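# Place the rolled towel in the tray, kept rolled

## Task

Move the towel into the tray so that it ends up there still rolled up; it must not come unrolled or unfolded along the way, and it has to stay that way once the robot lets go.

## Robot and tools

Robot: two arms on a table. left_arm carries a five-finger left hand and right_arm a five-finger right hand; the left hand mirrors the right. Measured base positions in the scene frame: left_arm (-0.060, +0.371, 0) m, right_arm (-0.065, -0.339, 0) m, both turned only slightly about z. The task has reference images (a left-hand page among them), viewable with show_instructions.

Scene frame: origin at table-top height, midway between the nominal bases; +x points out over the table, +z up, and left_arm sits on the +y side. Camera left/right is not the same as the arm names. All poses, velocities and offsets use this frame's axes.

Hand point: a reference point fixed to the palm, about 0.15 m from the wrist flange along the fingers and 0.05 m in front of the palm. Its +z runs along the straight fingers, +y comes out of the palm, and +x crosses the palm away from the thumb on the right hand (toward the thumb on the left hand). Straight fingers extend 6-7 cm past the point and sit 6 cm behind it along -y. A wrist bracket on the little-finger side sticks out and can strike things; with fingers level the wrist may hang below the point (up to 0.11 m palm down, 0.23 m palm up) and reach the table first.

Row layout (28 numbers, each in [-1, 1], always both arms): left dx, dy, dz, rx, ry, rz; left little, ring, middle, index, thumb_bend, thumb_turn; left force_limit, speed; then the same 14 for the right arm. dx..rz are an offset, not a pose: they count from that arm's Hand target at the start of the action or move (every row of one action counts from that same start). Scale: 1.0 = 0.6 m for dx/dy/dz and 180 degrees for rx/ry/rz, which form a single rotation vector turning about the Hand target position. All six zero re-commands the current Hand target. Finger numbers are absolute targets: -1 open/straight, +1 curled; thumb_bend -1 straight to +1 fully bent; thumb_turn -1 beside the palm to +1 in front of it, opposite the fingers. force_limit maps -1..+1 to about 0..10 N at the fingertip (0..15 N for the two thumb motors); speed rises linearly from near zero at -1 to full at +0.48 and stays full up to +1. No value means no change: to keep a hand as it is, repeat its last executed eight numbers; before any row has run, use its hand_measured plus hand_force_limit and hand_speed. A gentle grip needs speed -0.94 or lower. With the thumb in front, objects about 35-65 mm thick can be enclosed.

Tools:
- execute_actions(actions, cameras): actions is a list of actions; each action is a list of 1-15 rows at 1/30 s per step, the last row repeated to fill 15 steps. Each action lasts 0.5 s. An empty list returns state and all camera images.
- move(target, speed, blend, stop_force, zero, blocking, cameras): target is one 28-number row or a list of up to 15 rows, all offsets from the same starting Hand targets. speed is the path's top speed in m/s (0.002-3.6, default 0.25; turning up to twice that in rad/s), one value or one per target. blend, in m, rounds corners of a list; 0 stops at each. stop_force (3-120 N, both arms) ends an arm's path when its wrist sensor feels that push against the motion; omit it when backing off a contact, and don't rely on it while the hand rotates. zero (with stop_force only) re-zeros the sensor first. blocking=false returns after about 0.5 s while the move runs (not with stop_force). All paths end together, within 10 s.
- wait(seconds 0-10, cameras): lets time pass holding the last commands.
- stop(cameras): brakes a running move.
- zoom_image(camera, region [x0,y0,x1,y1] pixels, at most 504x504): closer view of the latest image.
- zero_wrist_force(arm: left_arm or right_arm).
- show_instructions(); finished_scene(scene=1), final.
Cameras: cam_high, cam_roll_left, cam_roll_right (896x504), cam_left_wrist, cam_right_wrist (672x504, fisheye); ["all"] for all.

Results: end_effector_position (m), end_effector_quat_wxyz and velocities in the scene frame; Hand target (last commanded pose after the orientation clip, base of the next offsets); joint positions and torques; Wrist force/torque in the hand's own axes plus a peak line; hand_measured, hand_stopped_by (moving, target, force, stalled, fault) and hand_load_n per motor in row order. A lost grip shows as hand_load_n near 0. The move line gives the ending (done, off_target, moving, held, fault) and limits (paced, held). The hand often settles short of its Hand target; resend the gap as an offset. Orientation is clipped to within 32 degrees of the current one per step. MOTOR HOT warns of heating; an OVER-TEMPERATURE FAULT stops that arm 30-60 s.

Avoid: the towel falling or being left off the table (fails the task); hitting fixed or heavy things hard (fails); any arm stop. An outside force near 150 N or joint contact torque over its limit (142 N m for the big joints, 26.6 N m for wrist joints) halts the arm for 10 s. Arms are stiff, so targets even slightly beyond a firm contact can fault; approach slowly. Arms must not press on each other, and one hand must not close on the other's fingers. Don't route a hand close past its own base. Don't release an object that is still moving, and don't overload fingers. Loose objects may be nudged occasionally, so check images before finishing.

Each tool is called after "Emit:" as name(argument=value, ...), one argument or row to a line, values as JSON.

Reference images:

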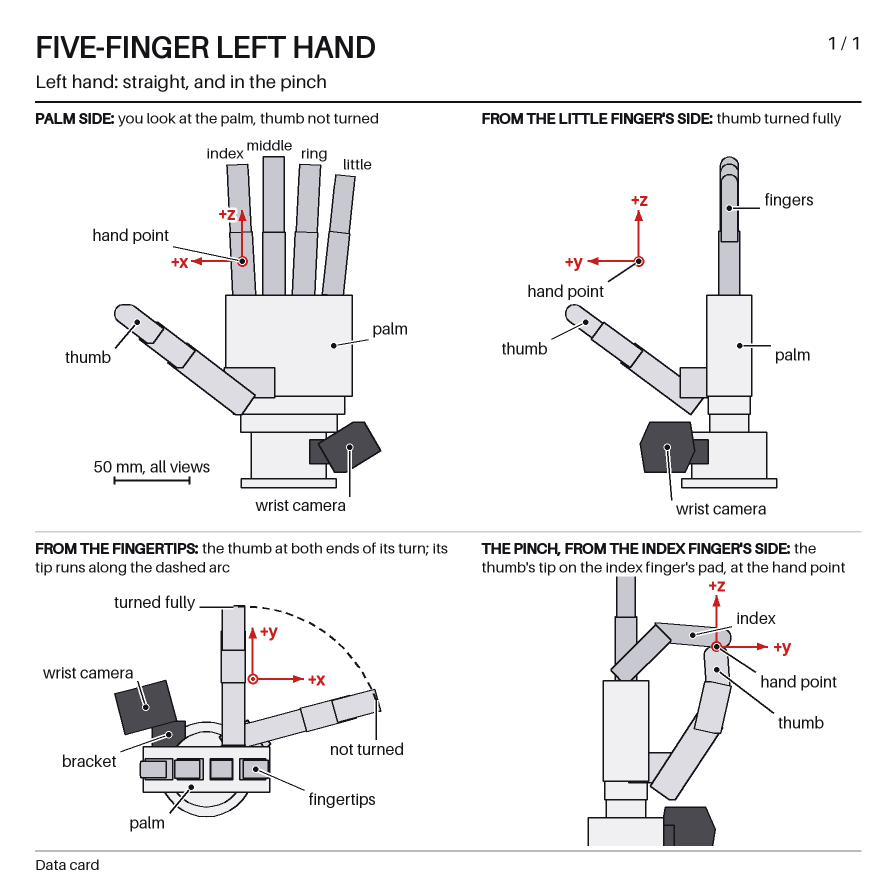

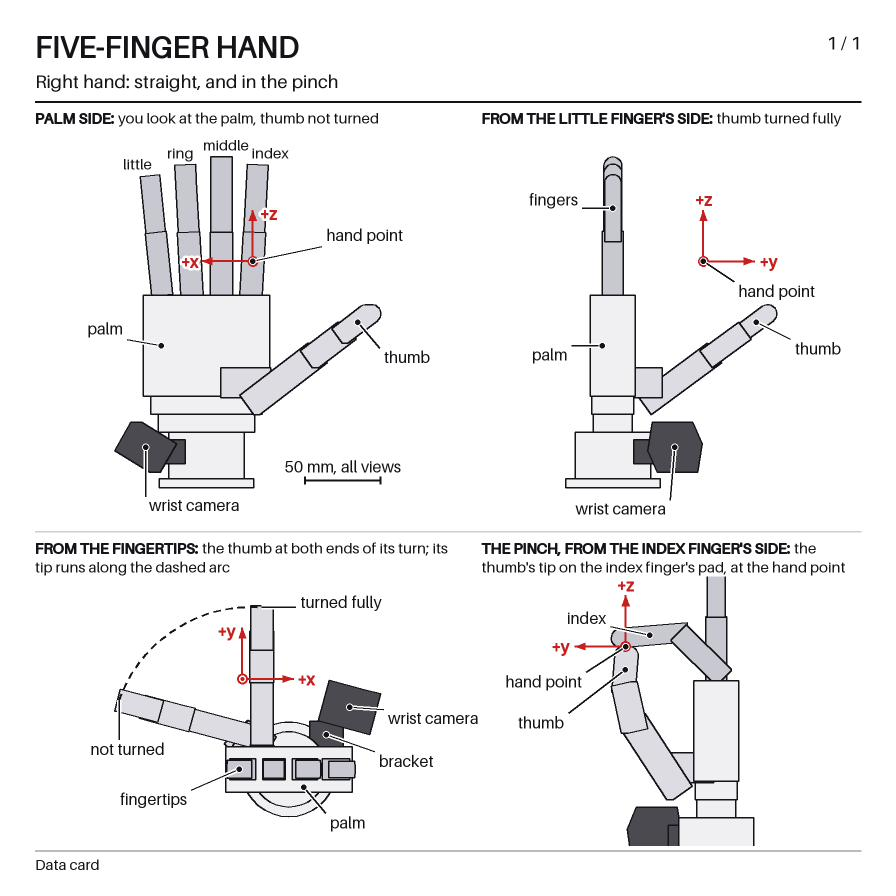

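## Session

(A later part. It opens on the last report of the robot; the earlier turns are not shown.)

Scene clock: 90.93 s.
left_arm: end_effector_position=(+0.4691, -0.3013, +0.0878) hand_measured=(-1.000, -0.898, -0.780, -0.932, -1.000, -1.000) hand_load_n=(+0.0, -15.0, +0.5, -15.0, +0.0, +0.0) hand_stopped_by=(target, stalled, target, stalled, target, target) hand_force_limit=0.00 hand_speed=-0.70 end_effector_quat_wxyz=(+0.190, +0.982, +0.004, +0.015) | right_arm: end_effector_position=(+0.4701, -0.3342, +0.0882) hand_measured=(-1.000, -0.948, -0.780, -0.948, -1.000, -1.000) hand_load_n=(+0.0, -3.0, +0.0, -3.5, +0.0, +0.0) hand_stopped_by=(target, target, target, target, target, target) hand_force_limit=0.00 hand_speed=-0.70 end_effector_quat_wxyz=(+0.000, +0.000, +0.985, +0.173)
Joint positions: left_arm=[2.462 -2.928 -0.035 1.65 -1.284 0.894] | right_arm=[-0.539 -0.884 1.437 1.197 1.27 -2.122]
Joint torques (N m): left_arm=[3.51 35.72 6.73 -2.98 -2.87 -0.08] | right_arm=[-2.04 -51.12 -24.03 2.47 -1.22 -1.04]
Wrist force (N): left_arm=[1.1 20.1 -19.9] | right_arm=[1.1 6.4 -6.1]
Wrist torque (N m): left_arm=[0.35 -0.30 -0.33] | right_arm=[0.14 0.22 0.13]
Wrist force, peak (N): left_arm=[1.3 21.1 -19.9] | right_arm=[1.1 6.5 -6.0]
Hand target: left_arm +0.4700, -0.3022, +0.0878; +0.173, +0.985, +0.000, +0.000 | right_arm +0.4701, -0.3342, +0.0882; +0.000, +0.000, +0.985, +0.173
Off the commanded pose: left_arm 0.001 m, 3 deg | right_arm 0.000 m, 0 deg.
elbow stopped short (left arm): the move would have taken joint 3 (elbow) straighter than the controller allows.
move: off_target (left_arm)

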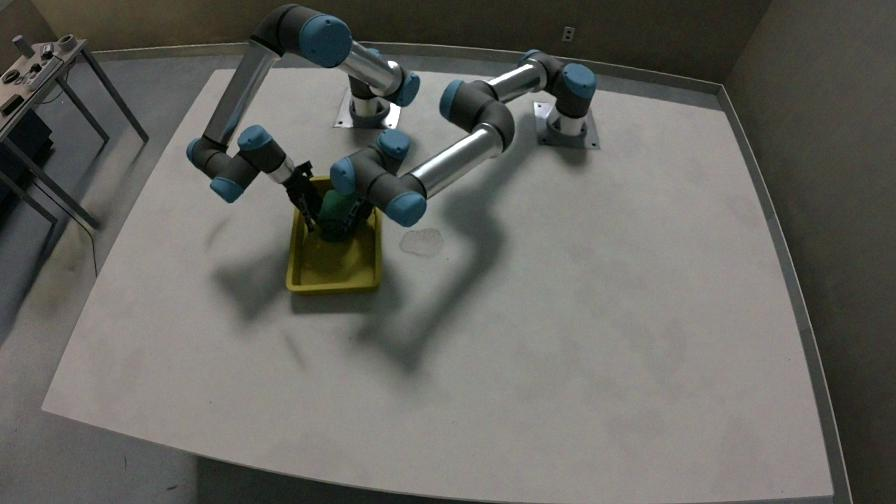

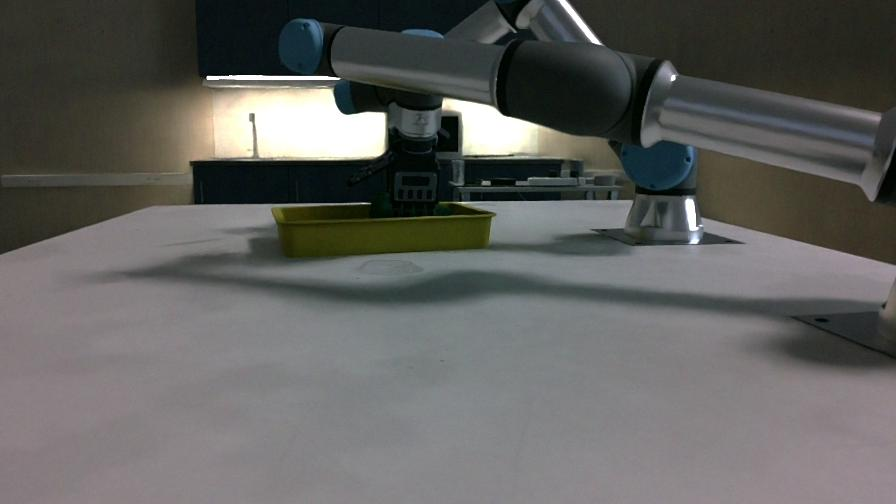

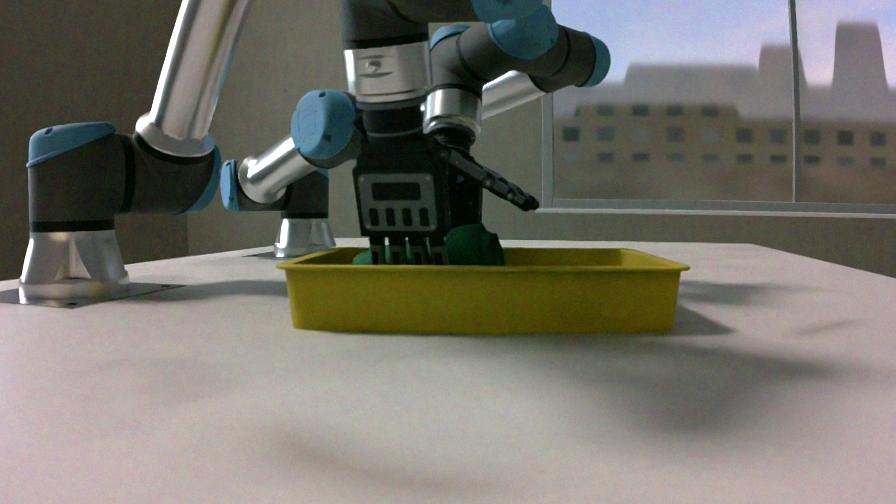

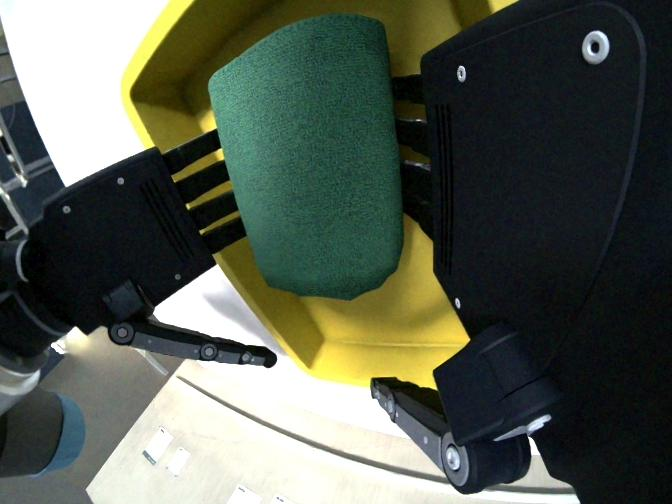

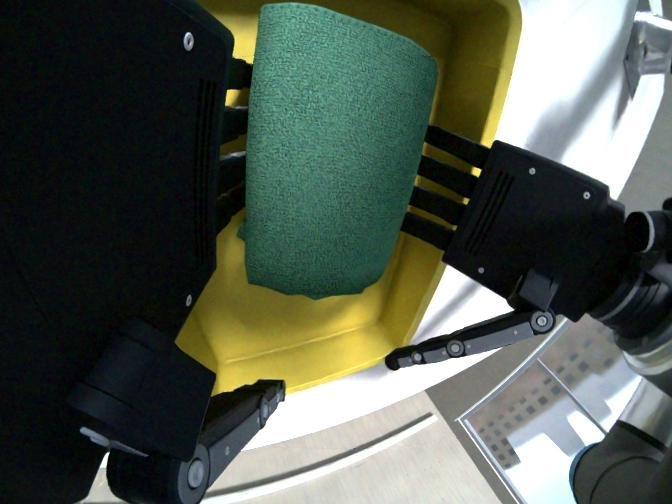

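Emit:
move(
  target=[0,-0.005,0.015,0,0,0,-1,-0.95,-0.78,-0.95,-1,-1,0,-0.7,0,0,0.008,0,0,0,-1,-0.95,-0.78,-0.95,-1,-1,0,-0.7],
  speed=0.04,
  cameras=["cam_left_wrist","cam_right_wrist"],
)

Scene clock: 91.90 s.
left_arm: end_effector_position=(+0.4690, -0.3042, +0.0967) hand_measured=(-1.000, -0.898, -0.780, -0.932, -1.000, -1.000) hand_load_n=(+0.5, +0.0, +0.5, +0.0, +0.0, +0.0) hand_stopped_by=(target, stalled, target, stalled, target, target) hand_force_limit=0.00 hand_speed=-0.70 end_effector_quat_wxyz=(+0.195, +0.980, +0.005, +0.020) | right_arm: end_effector_position=(+0.4701, -0.3342, +0.0931) hand_measured=(-1.000, -0.950, -0.780, -0.950, -1.000, -1.000) hand_load_n=(+0.0, +0.0, +0.0, +0.0, +0.0, -0.5) hand_stopped_by=(target, target, target, target, target, target) hand_force_limit=0.00 hand_speed=-0.70 end_effector_quat_wxyz=(+0.001, +0.000, +0.985, +0.173)
Joint positions: left_arm=[2.459 -2.918 -0.035 1.657 -1.283 0.886] | right_arm=[-0.539 -0.89 1.433 1.206 1.27 -2.122]
Joint torques (N m): left_arm=[-1.13 58.84 8.62 -1.96 2.5 -0.58] | right_arm=[-2.99 -48.17 -21.36 3.53 2.06 -1.05]
Wrist force (N): left_arm=[0.1 -1.4 0.7] | right_arm=[1.5 -0.8 -0.4]
Wrist torque (N m): left_arm=[-0.29 0.07 0.22] | right_arm=[-0.03 0.10 -0.01]
Wrist force, peak (N): left_arm=[1.7 20.6 -23.1] | right_arm=[1.2 6.6 -6.0]
Hand target: left_arm +0.4700, -0.3052, +0.0968; +0.173, +0.985, +0.000, +0.000 | right_arm +0.4701, -0.3342, +0.0930; +0.000, +0.000, +0.985, +0.173
Off the commanded pose: left_arm 0.001 m, 4 deg | right_arm 0.000 m, 0 deg.
elbow stopped short (left arm): the move would have taken joint 3 (elbow) straighter than the controller allows.
move: off_target (left_arm)
Images, in order (width x height): cam_left_wrist 672x504, cam_right_wrist 672x504.

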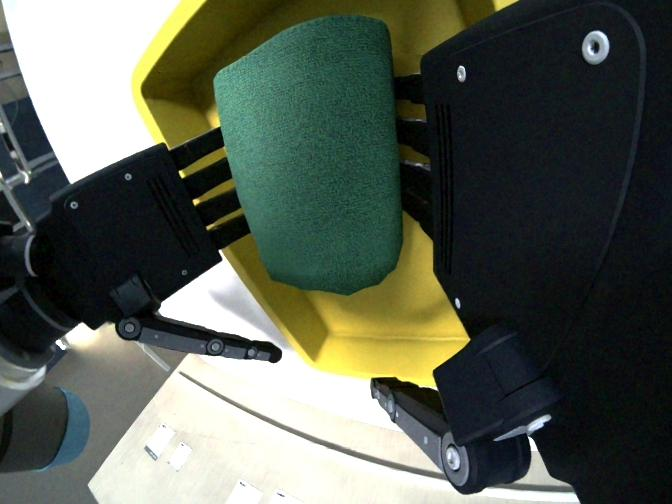

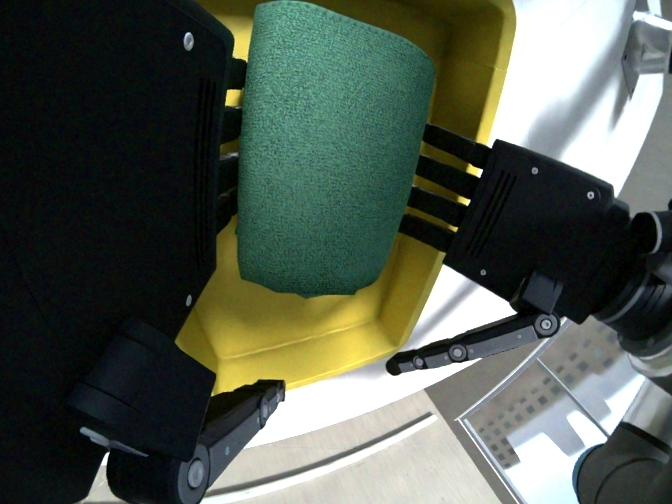

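Emit:
move(
  target=[
    [0,0,0,0,0,0,-1,-0.95,-0.78,-0.95,-1,-1,0,-0.7,0,-0.057,0.157,0,0,0,-1,-0.95,-0.78,-0.95,-1,-1,0,-0.7],
  ],
  speed=0.08,
  cameras=["cam_left_wrist","cam_right_wrist","cam_roll_right"],
)

Scene clock: 93.90 s.
left_arm: end_effector_position=(+0.4690, -0.3042, +0.0965) hand_measured=(-1.000, -0.898, -0.780, -0.932, -1.000, -1.000) hand_load_n=(+0.0, +0.0, +0.5, +0.0, +0.0, +0.0) hand_stopped_by=(target, stalled, target, stalled, target, target) hand_force_limit=0.00 hand_speed=-0.70 end_effector_quat_wxyz=(+0.195, +0.981, +0.005, +0.020) | right_arm: end_effector_position=(+0.4701, -0.3685, +0.1872) hand_measured=(-1.000, -0.950, -0.780, -0.950, -1.000, -1.000) hand_load_n=(+0.0, +0.0, +0.0, +0.0, +0.0, +0.0) hand_stopped_by=(target, target, target, target, target, target) hand_force_limit=0.00 hand_speed=-0.70 end_effector_quat_wxyz=(+0.001, +0.000, +0.985, +0.173)
Joint positions: left_arm=[2.459 -2.918 -0.035 1.657 -1.283 0.886] | right_arm=[-0.596 -0.963 1.297 1.432 1.281 -2.181]
Joint torques (N m): left_arm=[7.08 57.1 12.17 -3.53 -1.61 2.29] | right_arm=[9.56 -32.46 -11.47 1.7 0.46 1.92]
Wrist force (N): left_arm=[0.2 -1.4 0.3] | right_arm=[1.4 -0.7 -0.2]
Wrist torque (N m): left_arm=[-0.29 0.03 0.23] | right_arm=[-0.05 0.14 0.12]
Wrist force, peak (N): left_arm=[0.1 -1.7 0.8] | right_arm=[1.9 -0.6 -0.2]
Hand target: left_arm +0.4700, -0.3052, +0.0968; +0.173, +0.985, +0.000, +0.000 | right_arm +0.4701, -0.3684, +0.1872; +0.000, +0.000, +0.985, +0.173
Off the commanded pose: left_arm 0.001 m, 4 deg | right_arm 0.000 m, 0 deg.
elbow stopped short (left arm): the move would have taken joint 3 (elbow) straighter than the controller allows.
move: off_target (left_arm)
Images, in order (width x height): cam_roll_right 896x504, cam_left_wrist 672x504, cam_right_wrist 672x504.

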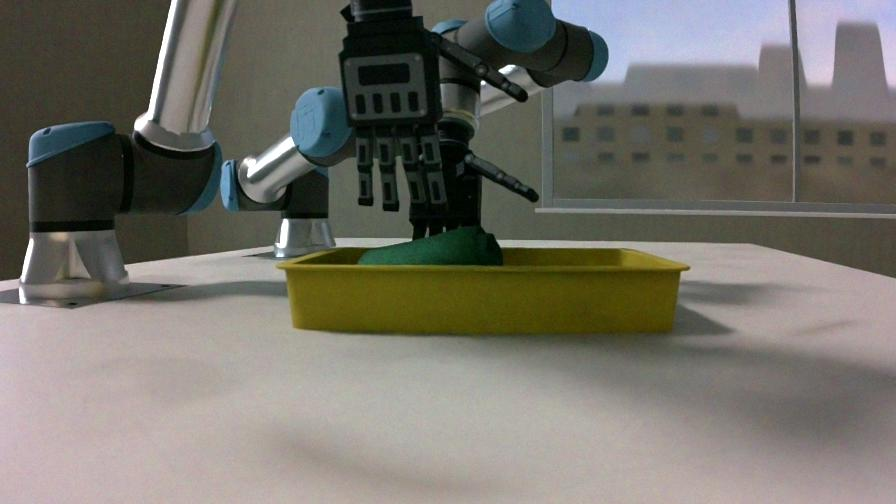

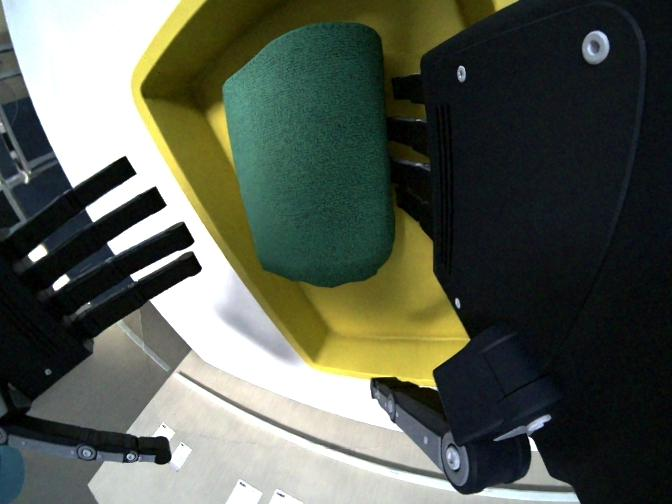

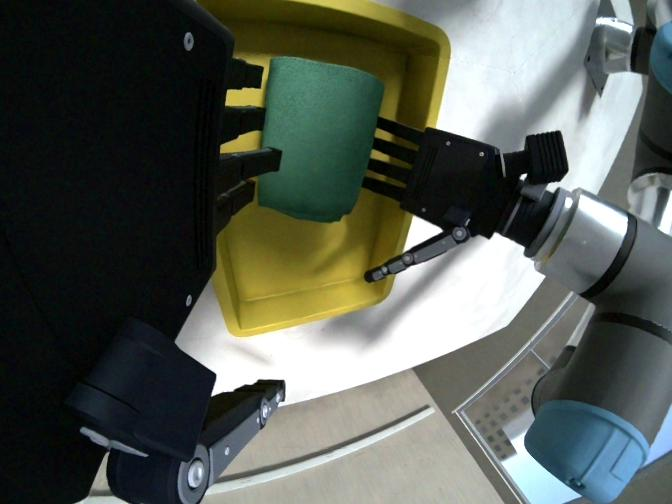

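Emit:
move(
  target=[
    [0,0.063,0.172,0,0,0,-1,-0.95,-0.78,-0.95,-1,-1,0,-0.7,0,0,0,0,0,0,-1,-0.95,-0.78,-0.95,-1,-1,0,-0.7],
    [0,0.4,0.2,0,0,0,-1,-0.95,-0.78,-0.95,-1,-1,0,-0.7,0,-0.15,0.05,0,0,0,-1,-0.95,-0.78,-0.95,-1,-1,0,-0.7],
  ],
  speed=[0.08,0.2],
  cameras=["all"],
)

Emit:
zoom_image(
  camera="cam_high",
  region=[260, 140, 420, 310],
)

Emit:
zoom_image(
  camera="cam_roll_right",
  region=[270, 180, 700, 350],
)

Scene clock: 97.33 s.
left_arm: end_effector_position=(+0.4700, -0.0653, +0.2168) hand_measured=(-1.000, -0.898, -0.780, -0.932, -1.000, -1.000) hand_load_n=(+0.0, +0.0, +0.0, +0.0, +0.0, +0.0) hand_stopped_by=(target, stalled, target, stalled, target, target) hand_force_limit=0.00 hand_speed=-0.70 end_effector_quat_wxyz=(+0.173, +0.985, +0.000, +0.000) | right_arm: end_effector_position=(+0.4700, -0.4585, +0.2171) hand_measured=(-1.000, -0.950, -0.780, -0.950, -1.000, -1.000) hand_load_n=(+0.0, +0.0, +0.0, +0.0, +0.0, +0.0) hand_stopped_by=(target, target, target, target, target, target) hand_force_limit=0.00 hand_speed=-0.70 end_effector_quat_wxyz=(+0.000, +0.000, +0.985, +0.173)
Joint positions: left_arm=[2.793 -2.271 -0.987 1.793 -1.239 1.253] | right_arm=[-0.73 -0.894 1.113 1.585 1.31 -2.317]
Joint torques (N m): left_arm=[8.25 56.65 11.92 -1.77 1.18 1.95] | right_arm=[5.45 -59.46 -18.29 1.41 -2.8 0.84]
Wrist force (N): left_arm=[0.4 -1.0 0.6] | right_arm=[0.9 -0.4 -0.2]
Wrist torque (N m): left_arm=[-0.28 0.04 0.23] | right_arm=[0.02 0.21 -0.02]
Wrist force, peak (N): left_arm=[0.3 -2.8 -0.2] | right_arm=[1.8 -0.9 -0.3]
Hand target: left_arm +0.4700, -0.0652, +0.2168; +0.173, +0.985, +0.000, +0.000 | right_arm +0.4701, -0.4584, +0.2172; +0.000, +0.000, +0.985, +0.173
Off the commanded pose: left_arm 0.000 m, 0 deg | right_arm 0.000 m, 0 deg.
elbow stopped short (left arm): the move would have taken joint 3 (elbow) straighter than the controller allows.
move: done

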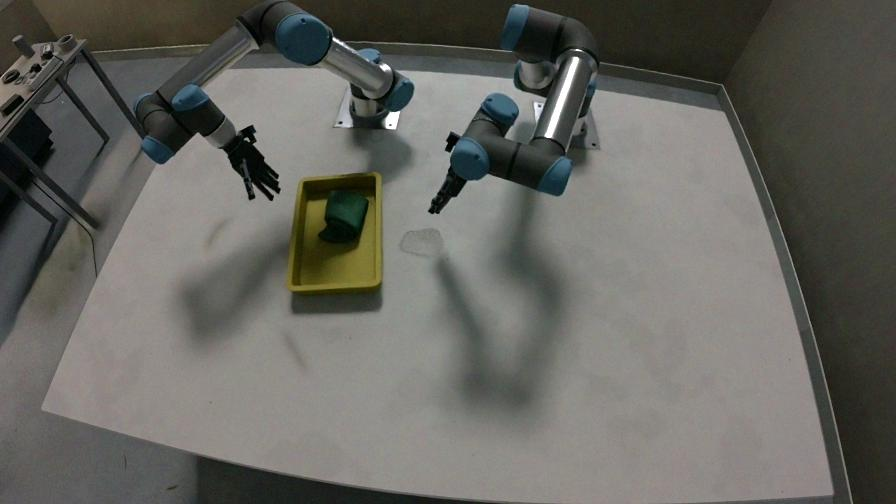

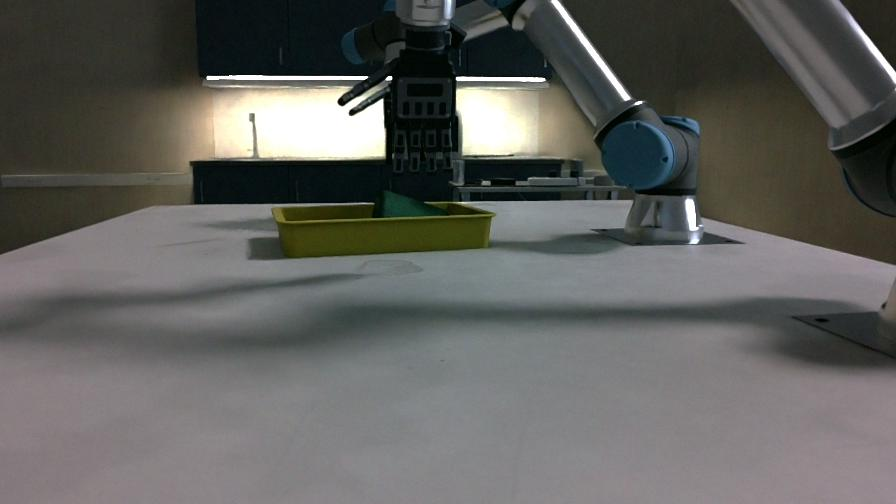

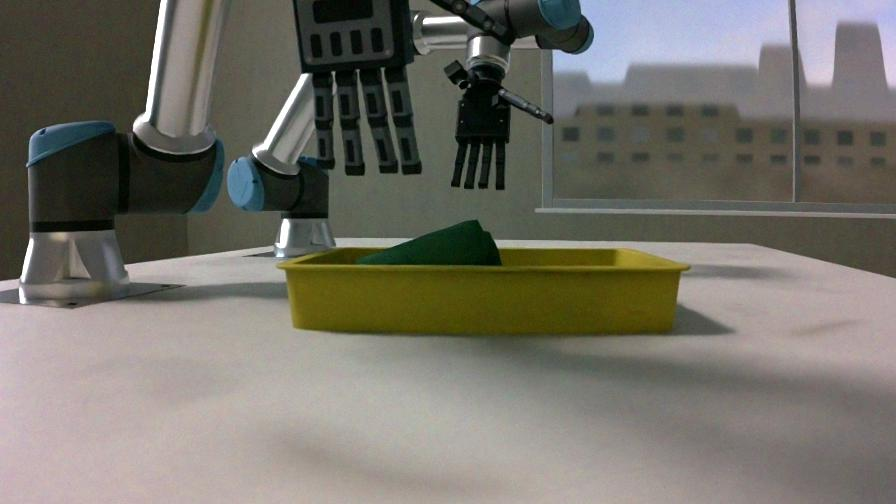

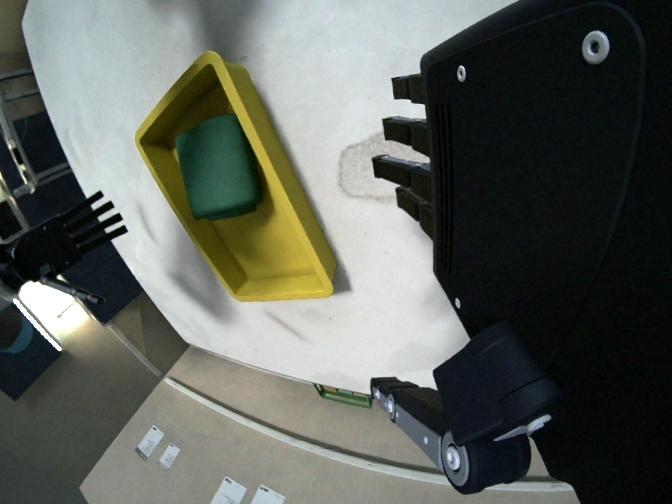

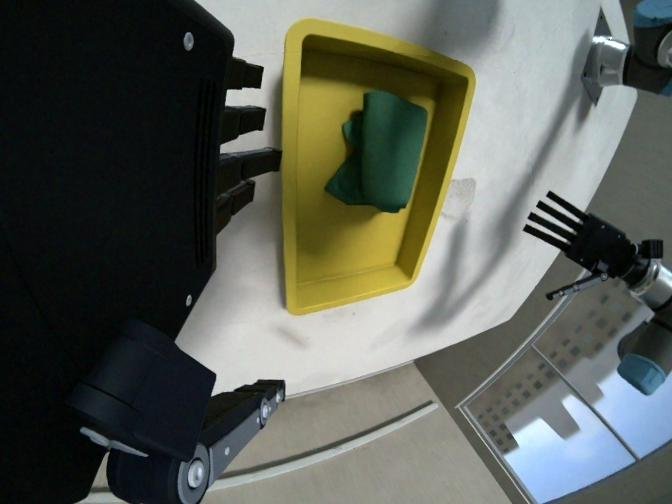

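Scaled by 2.965 from the camera's 896x504 image, which has a finer 1280x720 frame.

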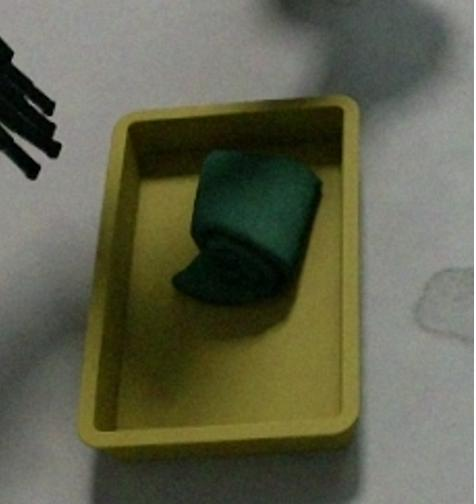

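Scaled by 1.172 from the camera's 896x504 image, which has a finer 1280x720 frame.

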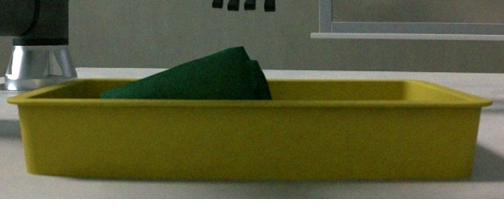

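Emit:
zoom_image(
  camera="cam_right_wrist",
  region=[270, 10, 490, 230],
)

Emit:
zoom_image(
  camera="cam_high",
  region=[300, 170, 390, 260],
)

Emit:
zoom_image(
  camera="cam_left_wrist",
  region=[120, 50, 340, 310],
)

Scaled by 2.291 from the camera's 672x504 image, which has a finer 960x720 frame.

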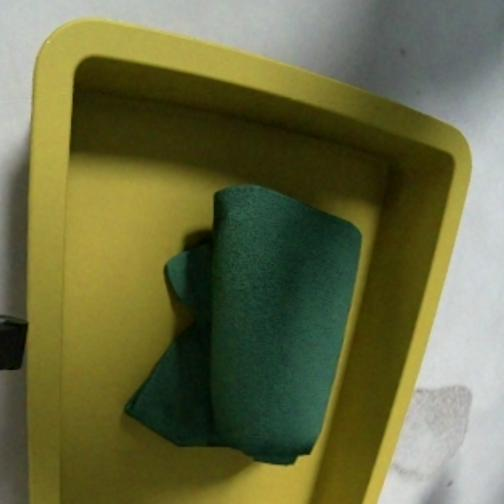

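Scaled by 5.600 from the camera's 896x504 image, which has a finer 1280x720 frame.

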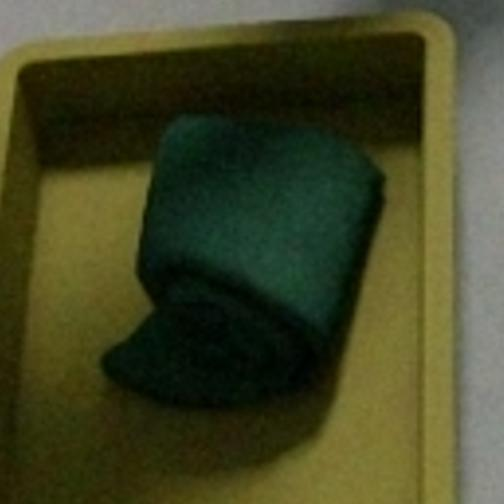

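Scaled by 1.938 from the camera's 672x504 image, which has a finer 960x720 frame.

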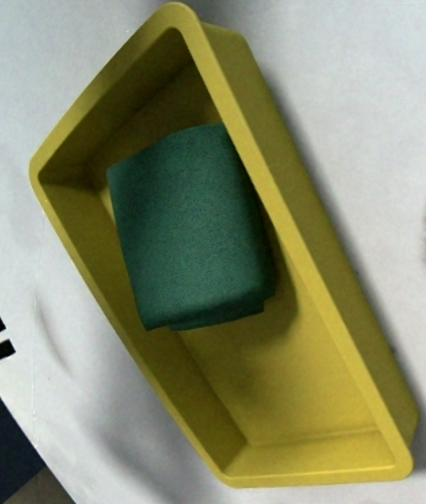

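Emit:
move(
  target=[
    [-0.0083,-0.333,-0.028,0,0,0,-0.9,-0.92,-0.88,-0.92,-1,-1,0,-0.3,0,0,0,0,0,0,-1,-0.95,-0.78,-0.95,-1,-1,0,-0.7],
    [-0.0083,-0.333,-0.13,0,0,0,-0.9,-0.92,-0.88,-0.92,-1,-1,0,-0.3,0,0,0,0,0,0,-1,-0.95,-0.78,-0.95,-1,-1,0,-0.7],
  ],
  speed=[0.15,0.08],
  cameras=["all"],
)

Emit:
zoom_image(
  camera="cam_right_wrist",
  region=[250, 0, 550, 300],
)

Emit:
zoom_image(
  camera="cam_left_wrist",
  region=[120, 0, 500, 400],
)

Scene clock: 101.27 s.
left_arm: end_effector_position=(+0.4649, -0.2649, +0.1386) hand_measured=(-0.900, -0.920, -0.880, -0.920, -1.000, -1.000) hand_load_n=(+0.0, +0.0, +0.0, +0.0, +0.0, +0.0) hand_stopped_by=(target, target, target, target, target, target) hand_force_limit=0.00 hand_speed=-0.30 end_effector_quat_wxyz=(+0.173, +0.985, +0.000, +0.000) | right_arm: end_effector_position=(+0.4701, -0.4584, +0.2172) hand_measured=(-1.000, -0.950, -0.780, -0.950, -1.000, -1.000) hand_load_n=(+0.0, +0.0, +0.0, +0.0, +0.0, +0.0) hand_stopped_by=(target, target, target, target, target, target) hand_force_limit=0.00 hand_speed=-0.70 end_effector_quat_wxyz=(+0.000, +0.000, +0.985, +0.173)
Joint positions: left_arm=[2.5 -2.767 -0.233 1.629 -1.284 0.95] | right_arm=[-0.73 -0.894 1.113 1.585 1.31 -2.317]
Joint torques (N m): left_arm=[-2.51 71.17 30.37 -3.76 1.1 -1.53] | right_arm=[9.16 -59.04 -25.21 4.9 -3.29 -1.17]
Wrist force (N): left_arm=[0.1 -1.0 0.5] | right_arm=[1.0 -0.6 -0.3]
Wrist torque (N m): left_arm=[-0.28 0.07 0.08] | right_arm=[0.00 0.20 -0.02]
Wrist force, peak (N): left_arm=[0.3 -2.8 -0.2] | right_arm=[1.3 -0.4 -0.6]
Hand target: left_arm +0.4650, -0.2650, +0.1388; +0.173, +0.985, +0.000, +0.000 | right_arm +0.4701, -0.4584, +0.2172; +0.000, +0.000, +0.985, +0.173
Off the commanded pose: left_arm 0.000 m, 0 deg | right_arm 0.000 m, 0 deg.
elbow stopped short (left arm): the move would have taken joint 3 (elbow) straighter than the controller allows.
move: done

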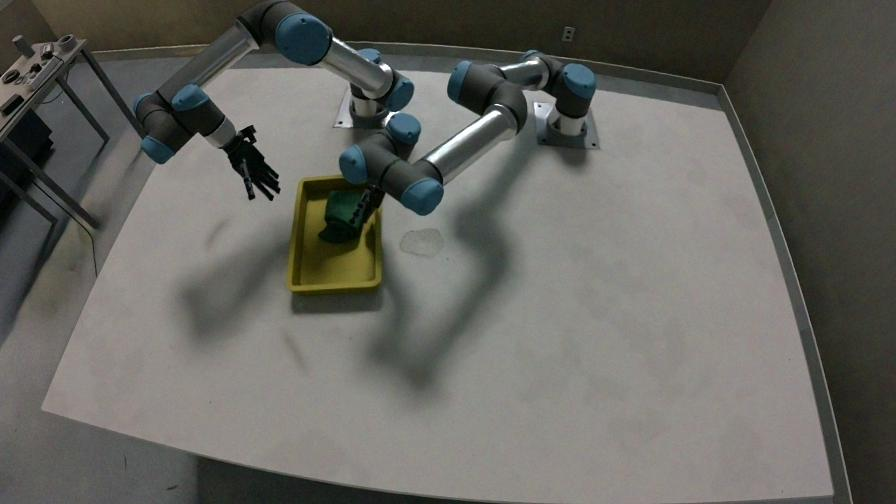

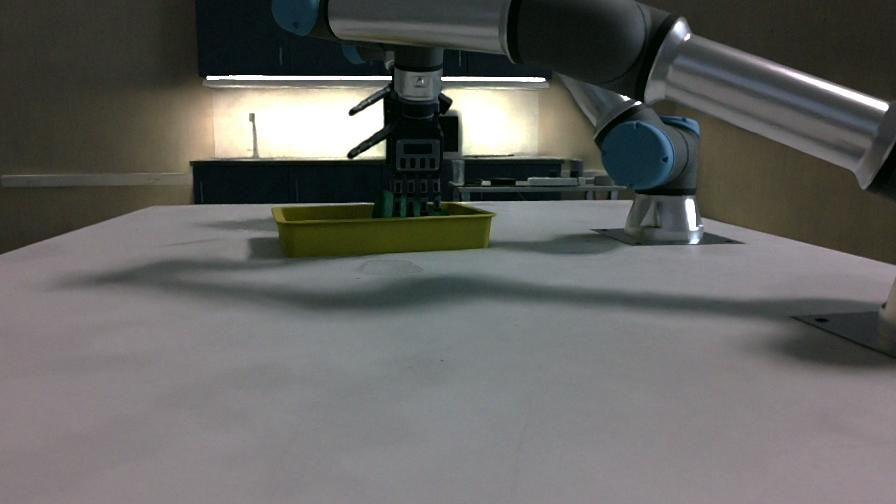

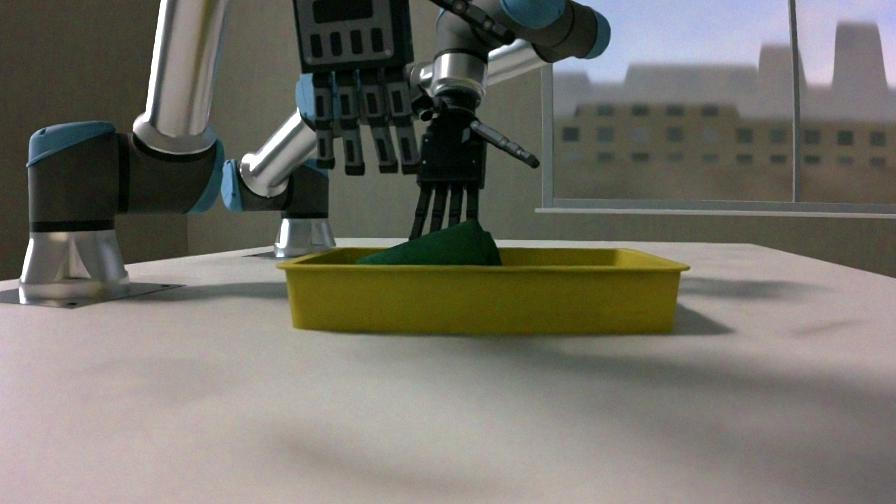

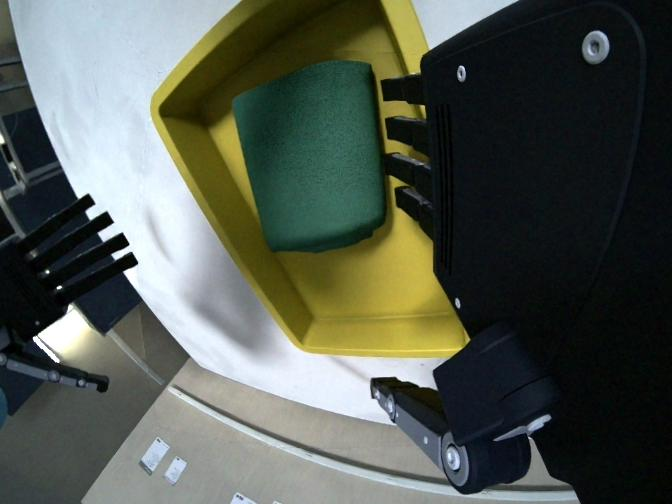

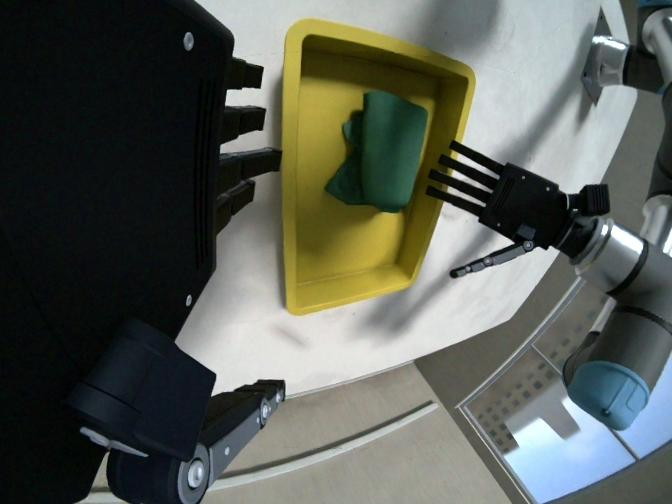

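Scaled by 1.680 from the camera's 672x504 image, which has a finer 960x720 frame.

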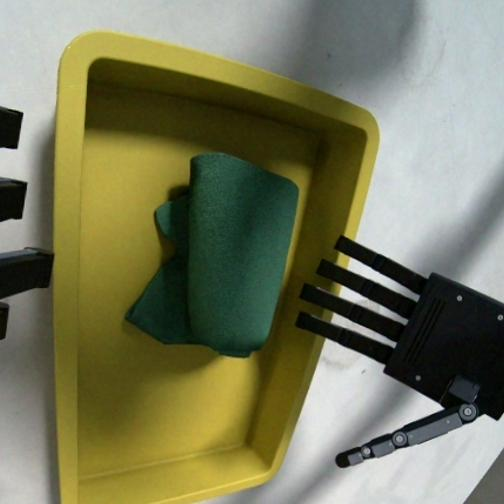

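Scaled by 1.260 from the camera's 672x504 image, which has a finer 960x720 frame.

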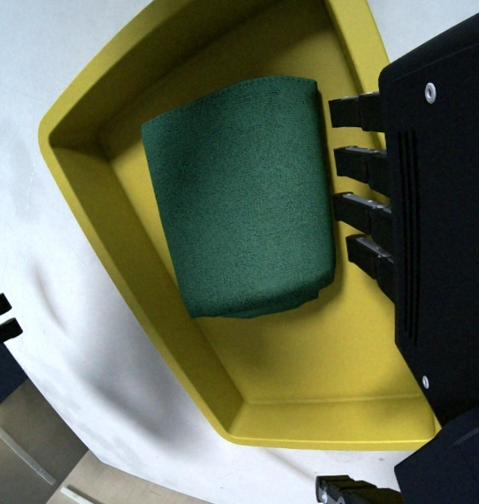

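Emit:
move(
  target=[
    [0,-0.013,-0.04,0,0,0,-0.9,-0.92,-0.88,-0.92,-1,-1,0,-0.3,0,0,0,0,0,0,-1,-0.95,-0.78,-0.95,-1,-1,0,-0.7],
    [0,-0.075,-0.04,0,0,0,-0.9,-0.92,-0.88,-0.92,-1,-1,0,-0.3,0,0,0,0,0,0,-1,-0.95,-0.78,-0.95,-1,-1,0,-0.7],
  ],
  speed=0.05,
  cameras=["all"],
)

Emit:
zoom_image(
  camera="cam_right_wrist",
  region=[250, 0, 550, 300],
)

Emit:
zoom_image(
  camera="cam_left_wrist",
  region=[120, 0, 500, 400],
)

Scene clock: 103.30 s.
left_arm: end_effector_position=(+0.4640, -0.3090, +0.1145) hand_measured=(-0.900, -0.920, -0.880, -0.920, -1.000, -1.000) hand_load_n=(+0.0, +0.0, +0.5, +0.0, +0.0, +0.0) hand_stopped_by=(target, target, target, target, target, target) hand_force_limit=0.00 hand_speed=-0.30 end_effector_quat_wxyz=(+0.201, +0.979, +0.007, +0.024) | right_arm: end_effector_position=(+0.4701, -0.4584, +0.2172) hand_measured=(-1.000, -0.950, -0.780, -0.950, -1.000, -1.000) hand_load_n=(+0.0, +0.0, +0.0, +0.0, +0.0, +0.0) hand_stopped_by=(target, target, target, target, target, target) hand_force_limit=0.00 hand_speed=-0.70 end_effector_quat_wxyz=(+0.000, +0.000, +0.985, +0.173)
Joint positions: left_arm=[2.45 -2.896 -0.035 1.653 -1.282 0.871] | right_arm=[-0.73 -0.894 1.113 1.585 1.31 -2.317]
Joint torques (N m): left_arm=[7.09 56.26 30.58 -2.32 0.7 2.19] | right_arm=[8.87 -58.37 -25.14 5.06 -3.23 -1.23]
Wrist force (N): left_arm=[0.2 -1.3 0.0] | right_arm=[1.0 -0.5 -0.1]
Wrist torque (N m): left_arm=[-0.27 0.05 0.11] | right_arm=[0.01 0.20 -0.01]
Wrist force, peak (N): left_arm=[0.0 -1.6 0.1] | right_arm=[1.2 -0.7 -0.5]
Hand target: left_arm +0.4650, -0.3100, +0.1148; +0.173, +0.985, +0.000, +0.000 | right_arm +0.4701, -0.4584, +0.2172; +0.000, +0.000, +0.985, +0.173
Off the commanded pose: left_arm 0.001 m, 4 deg | right_arm 0.000 m, 0 deg.
elbow stopped short (left arm): the move would have taken joint 3 (elbow) straighter than the controller allows.
move: off_target (left_arm)

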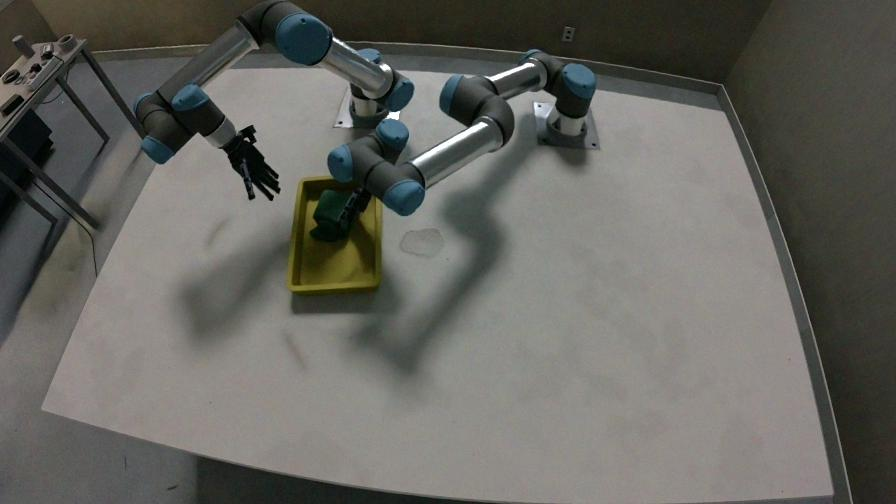

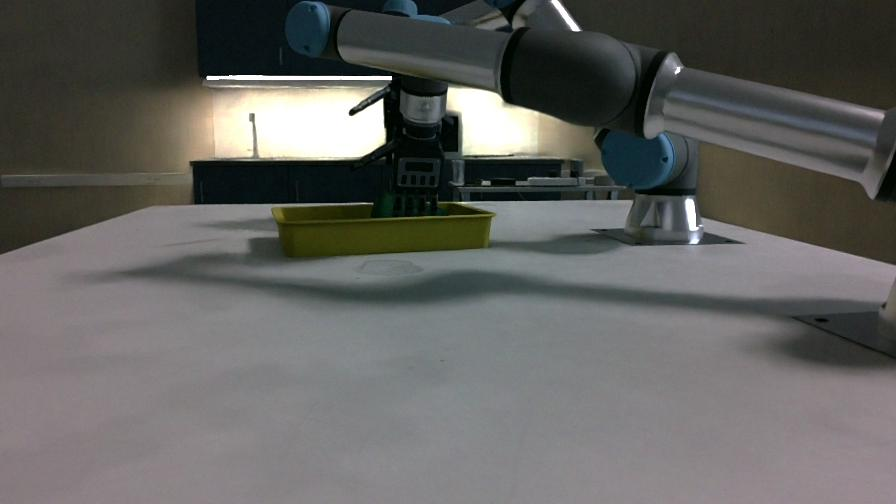

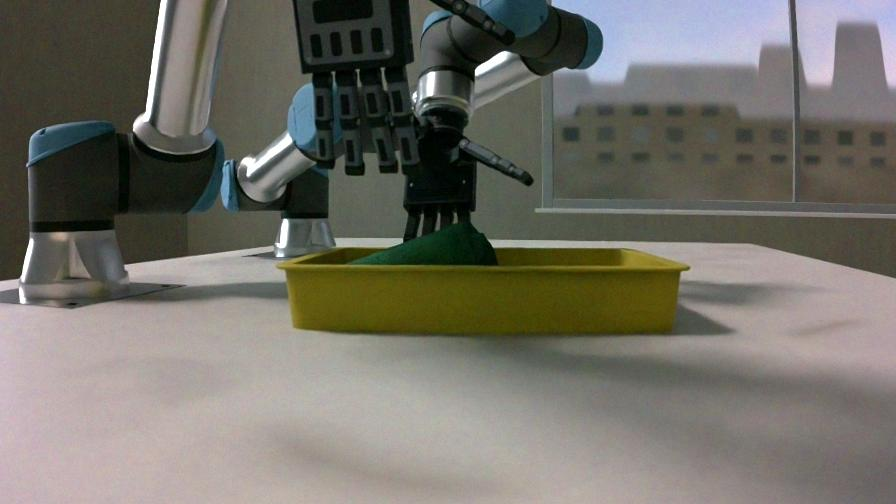

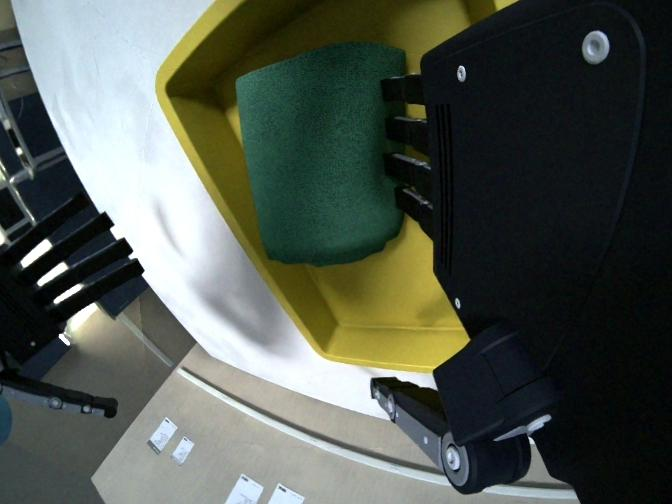

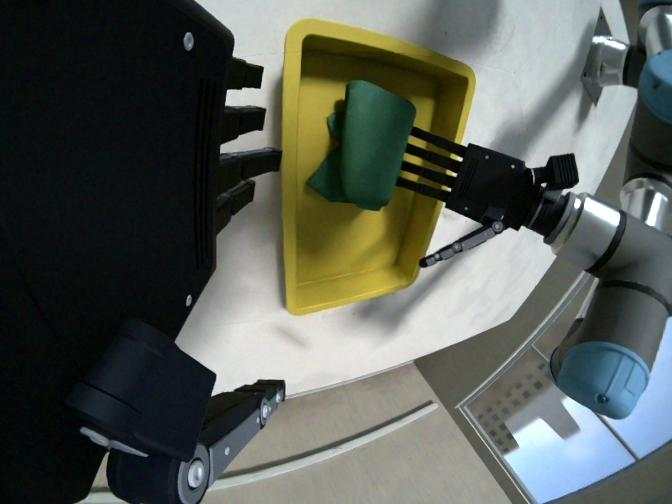

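Scaled by 1.680 from the camera's 672x504 image, which has a finer 960x720 frame.

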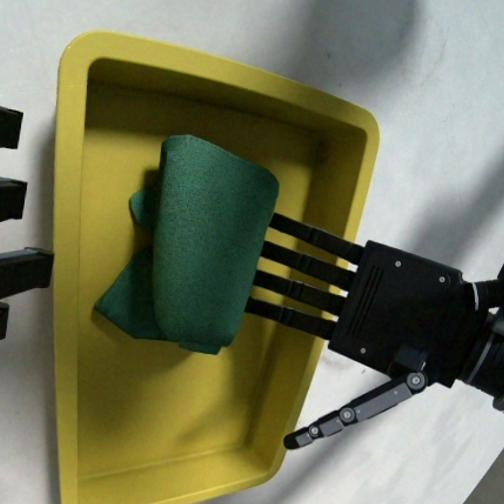

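Scaled by 1.260 from the camera's 672x504 image, which has a finer 960x720 frame.

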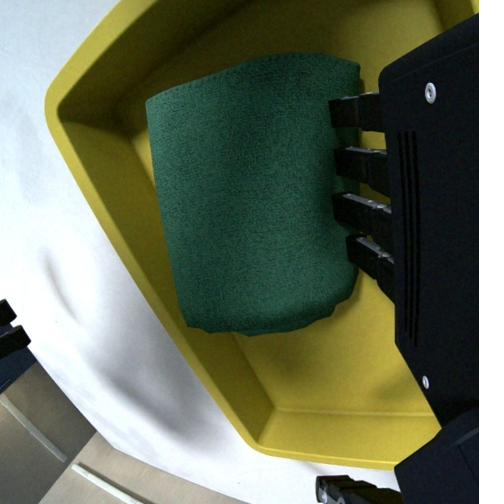

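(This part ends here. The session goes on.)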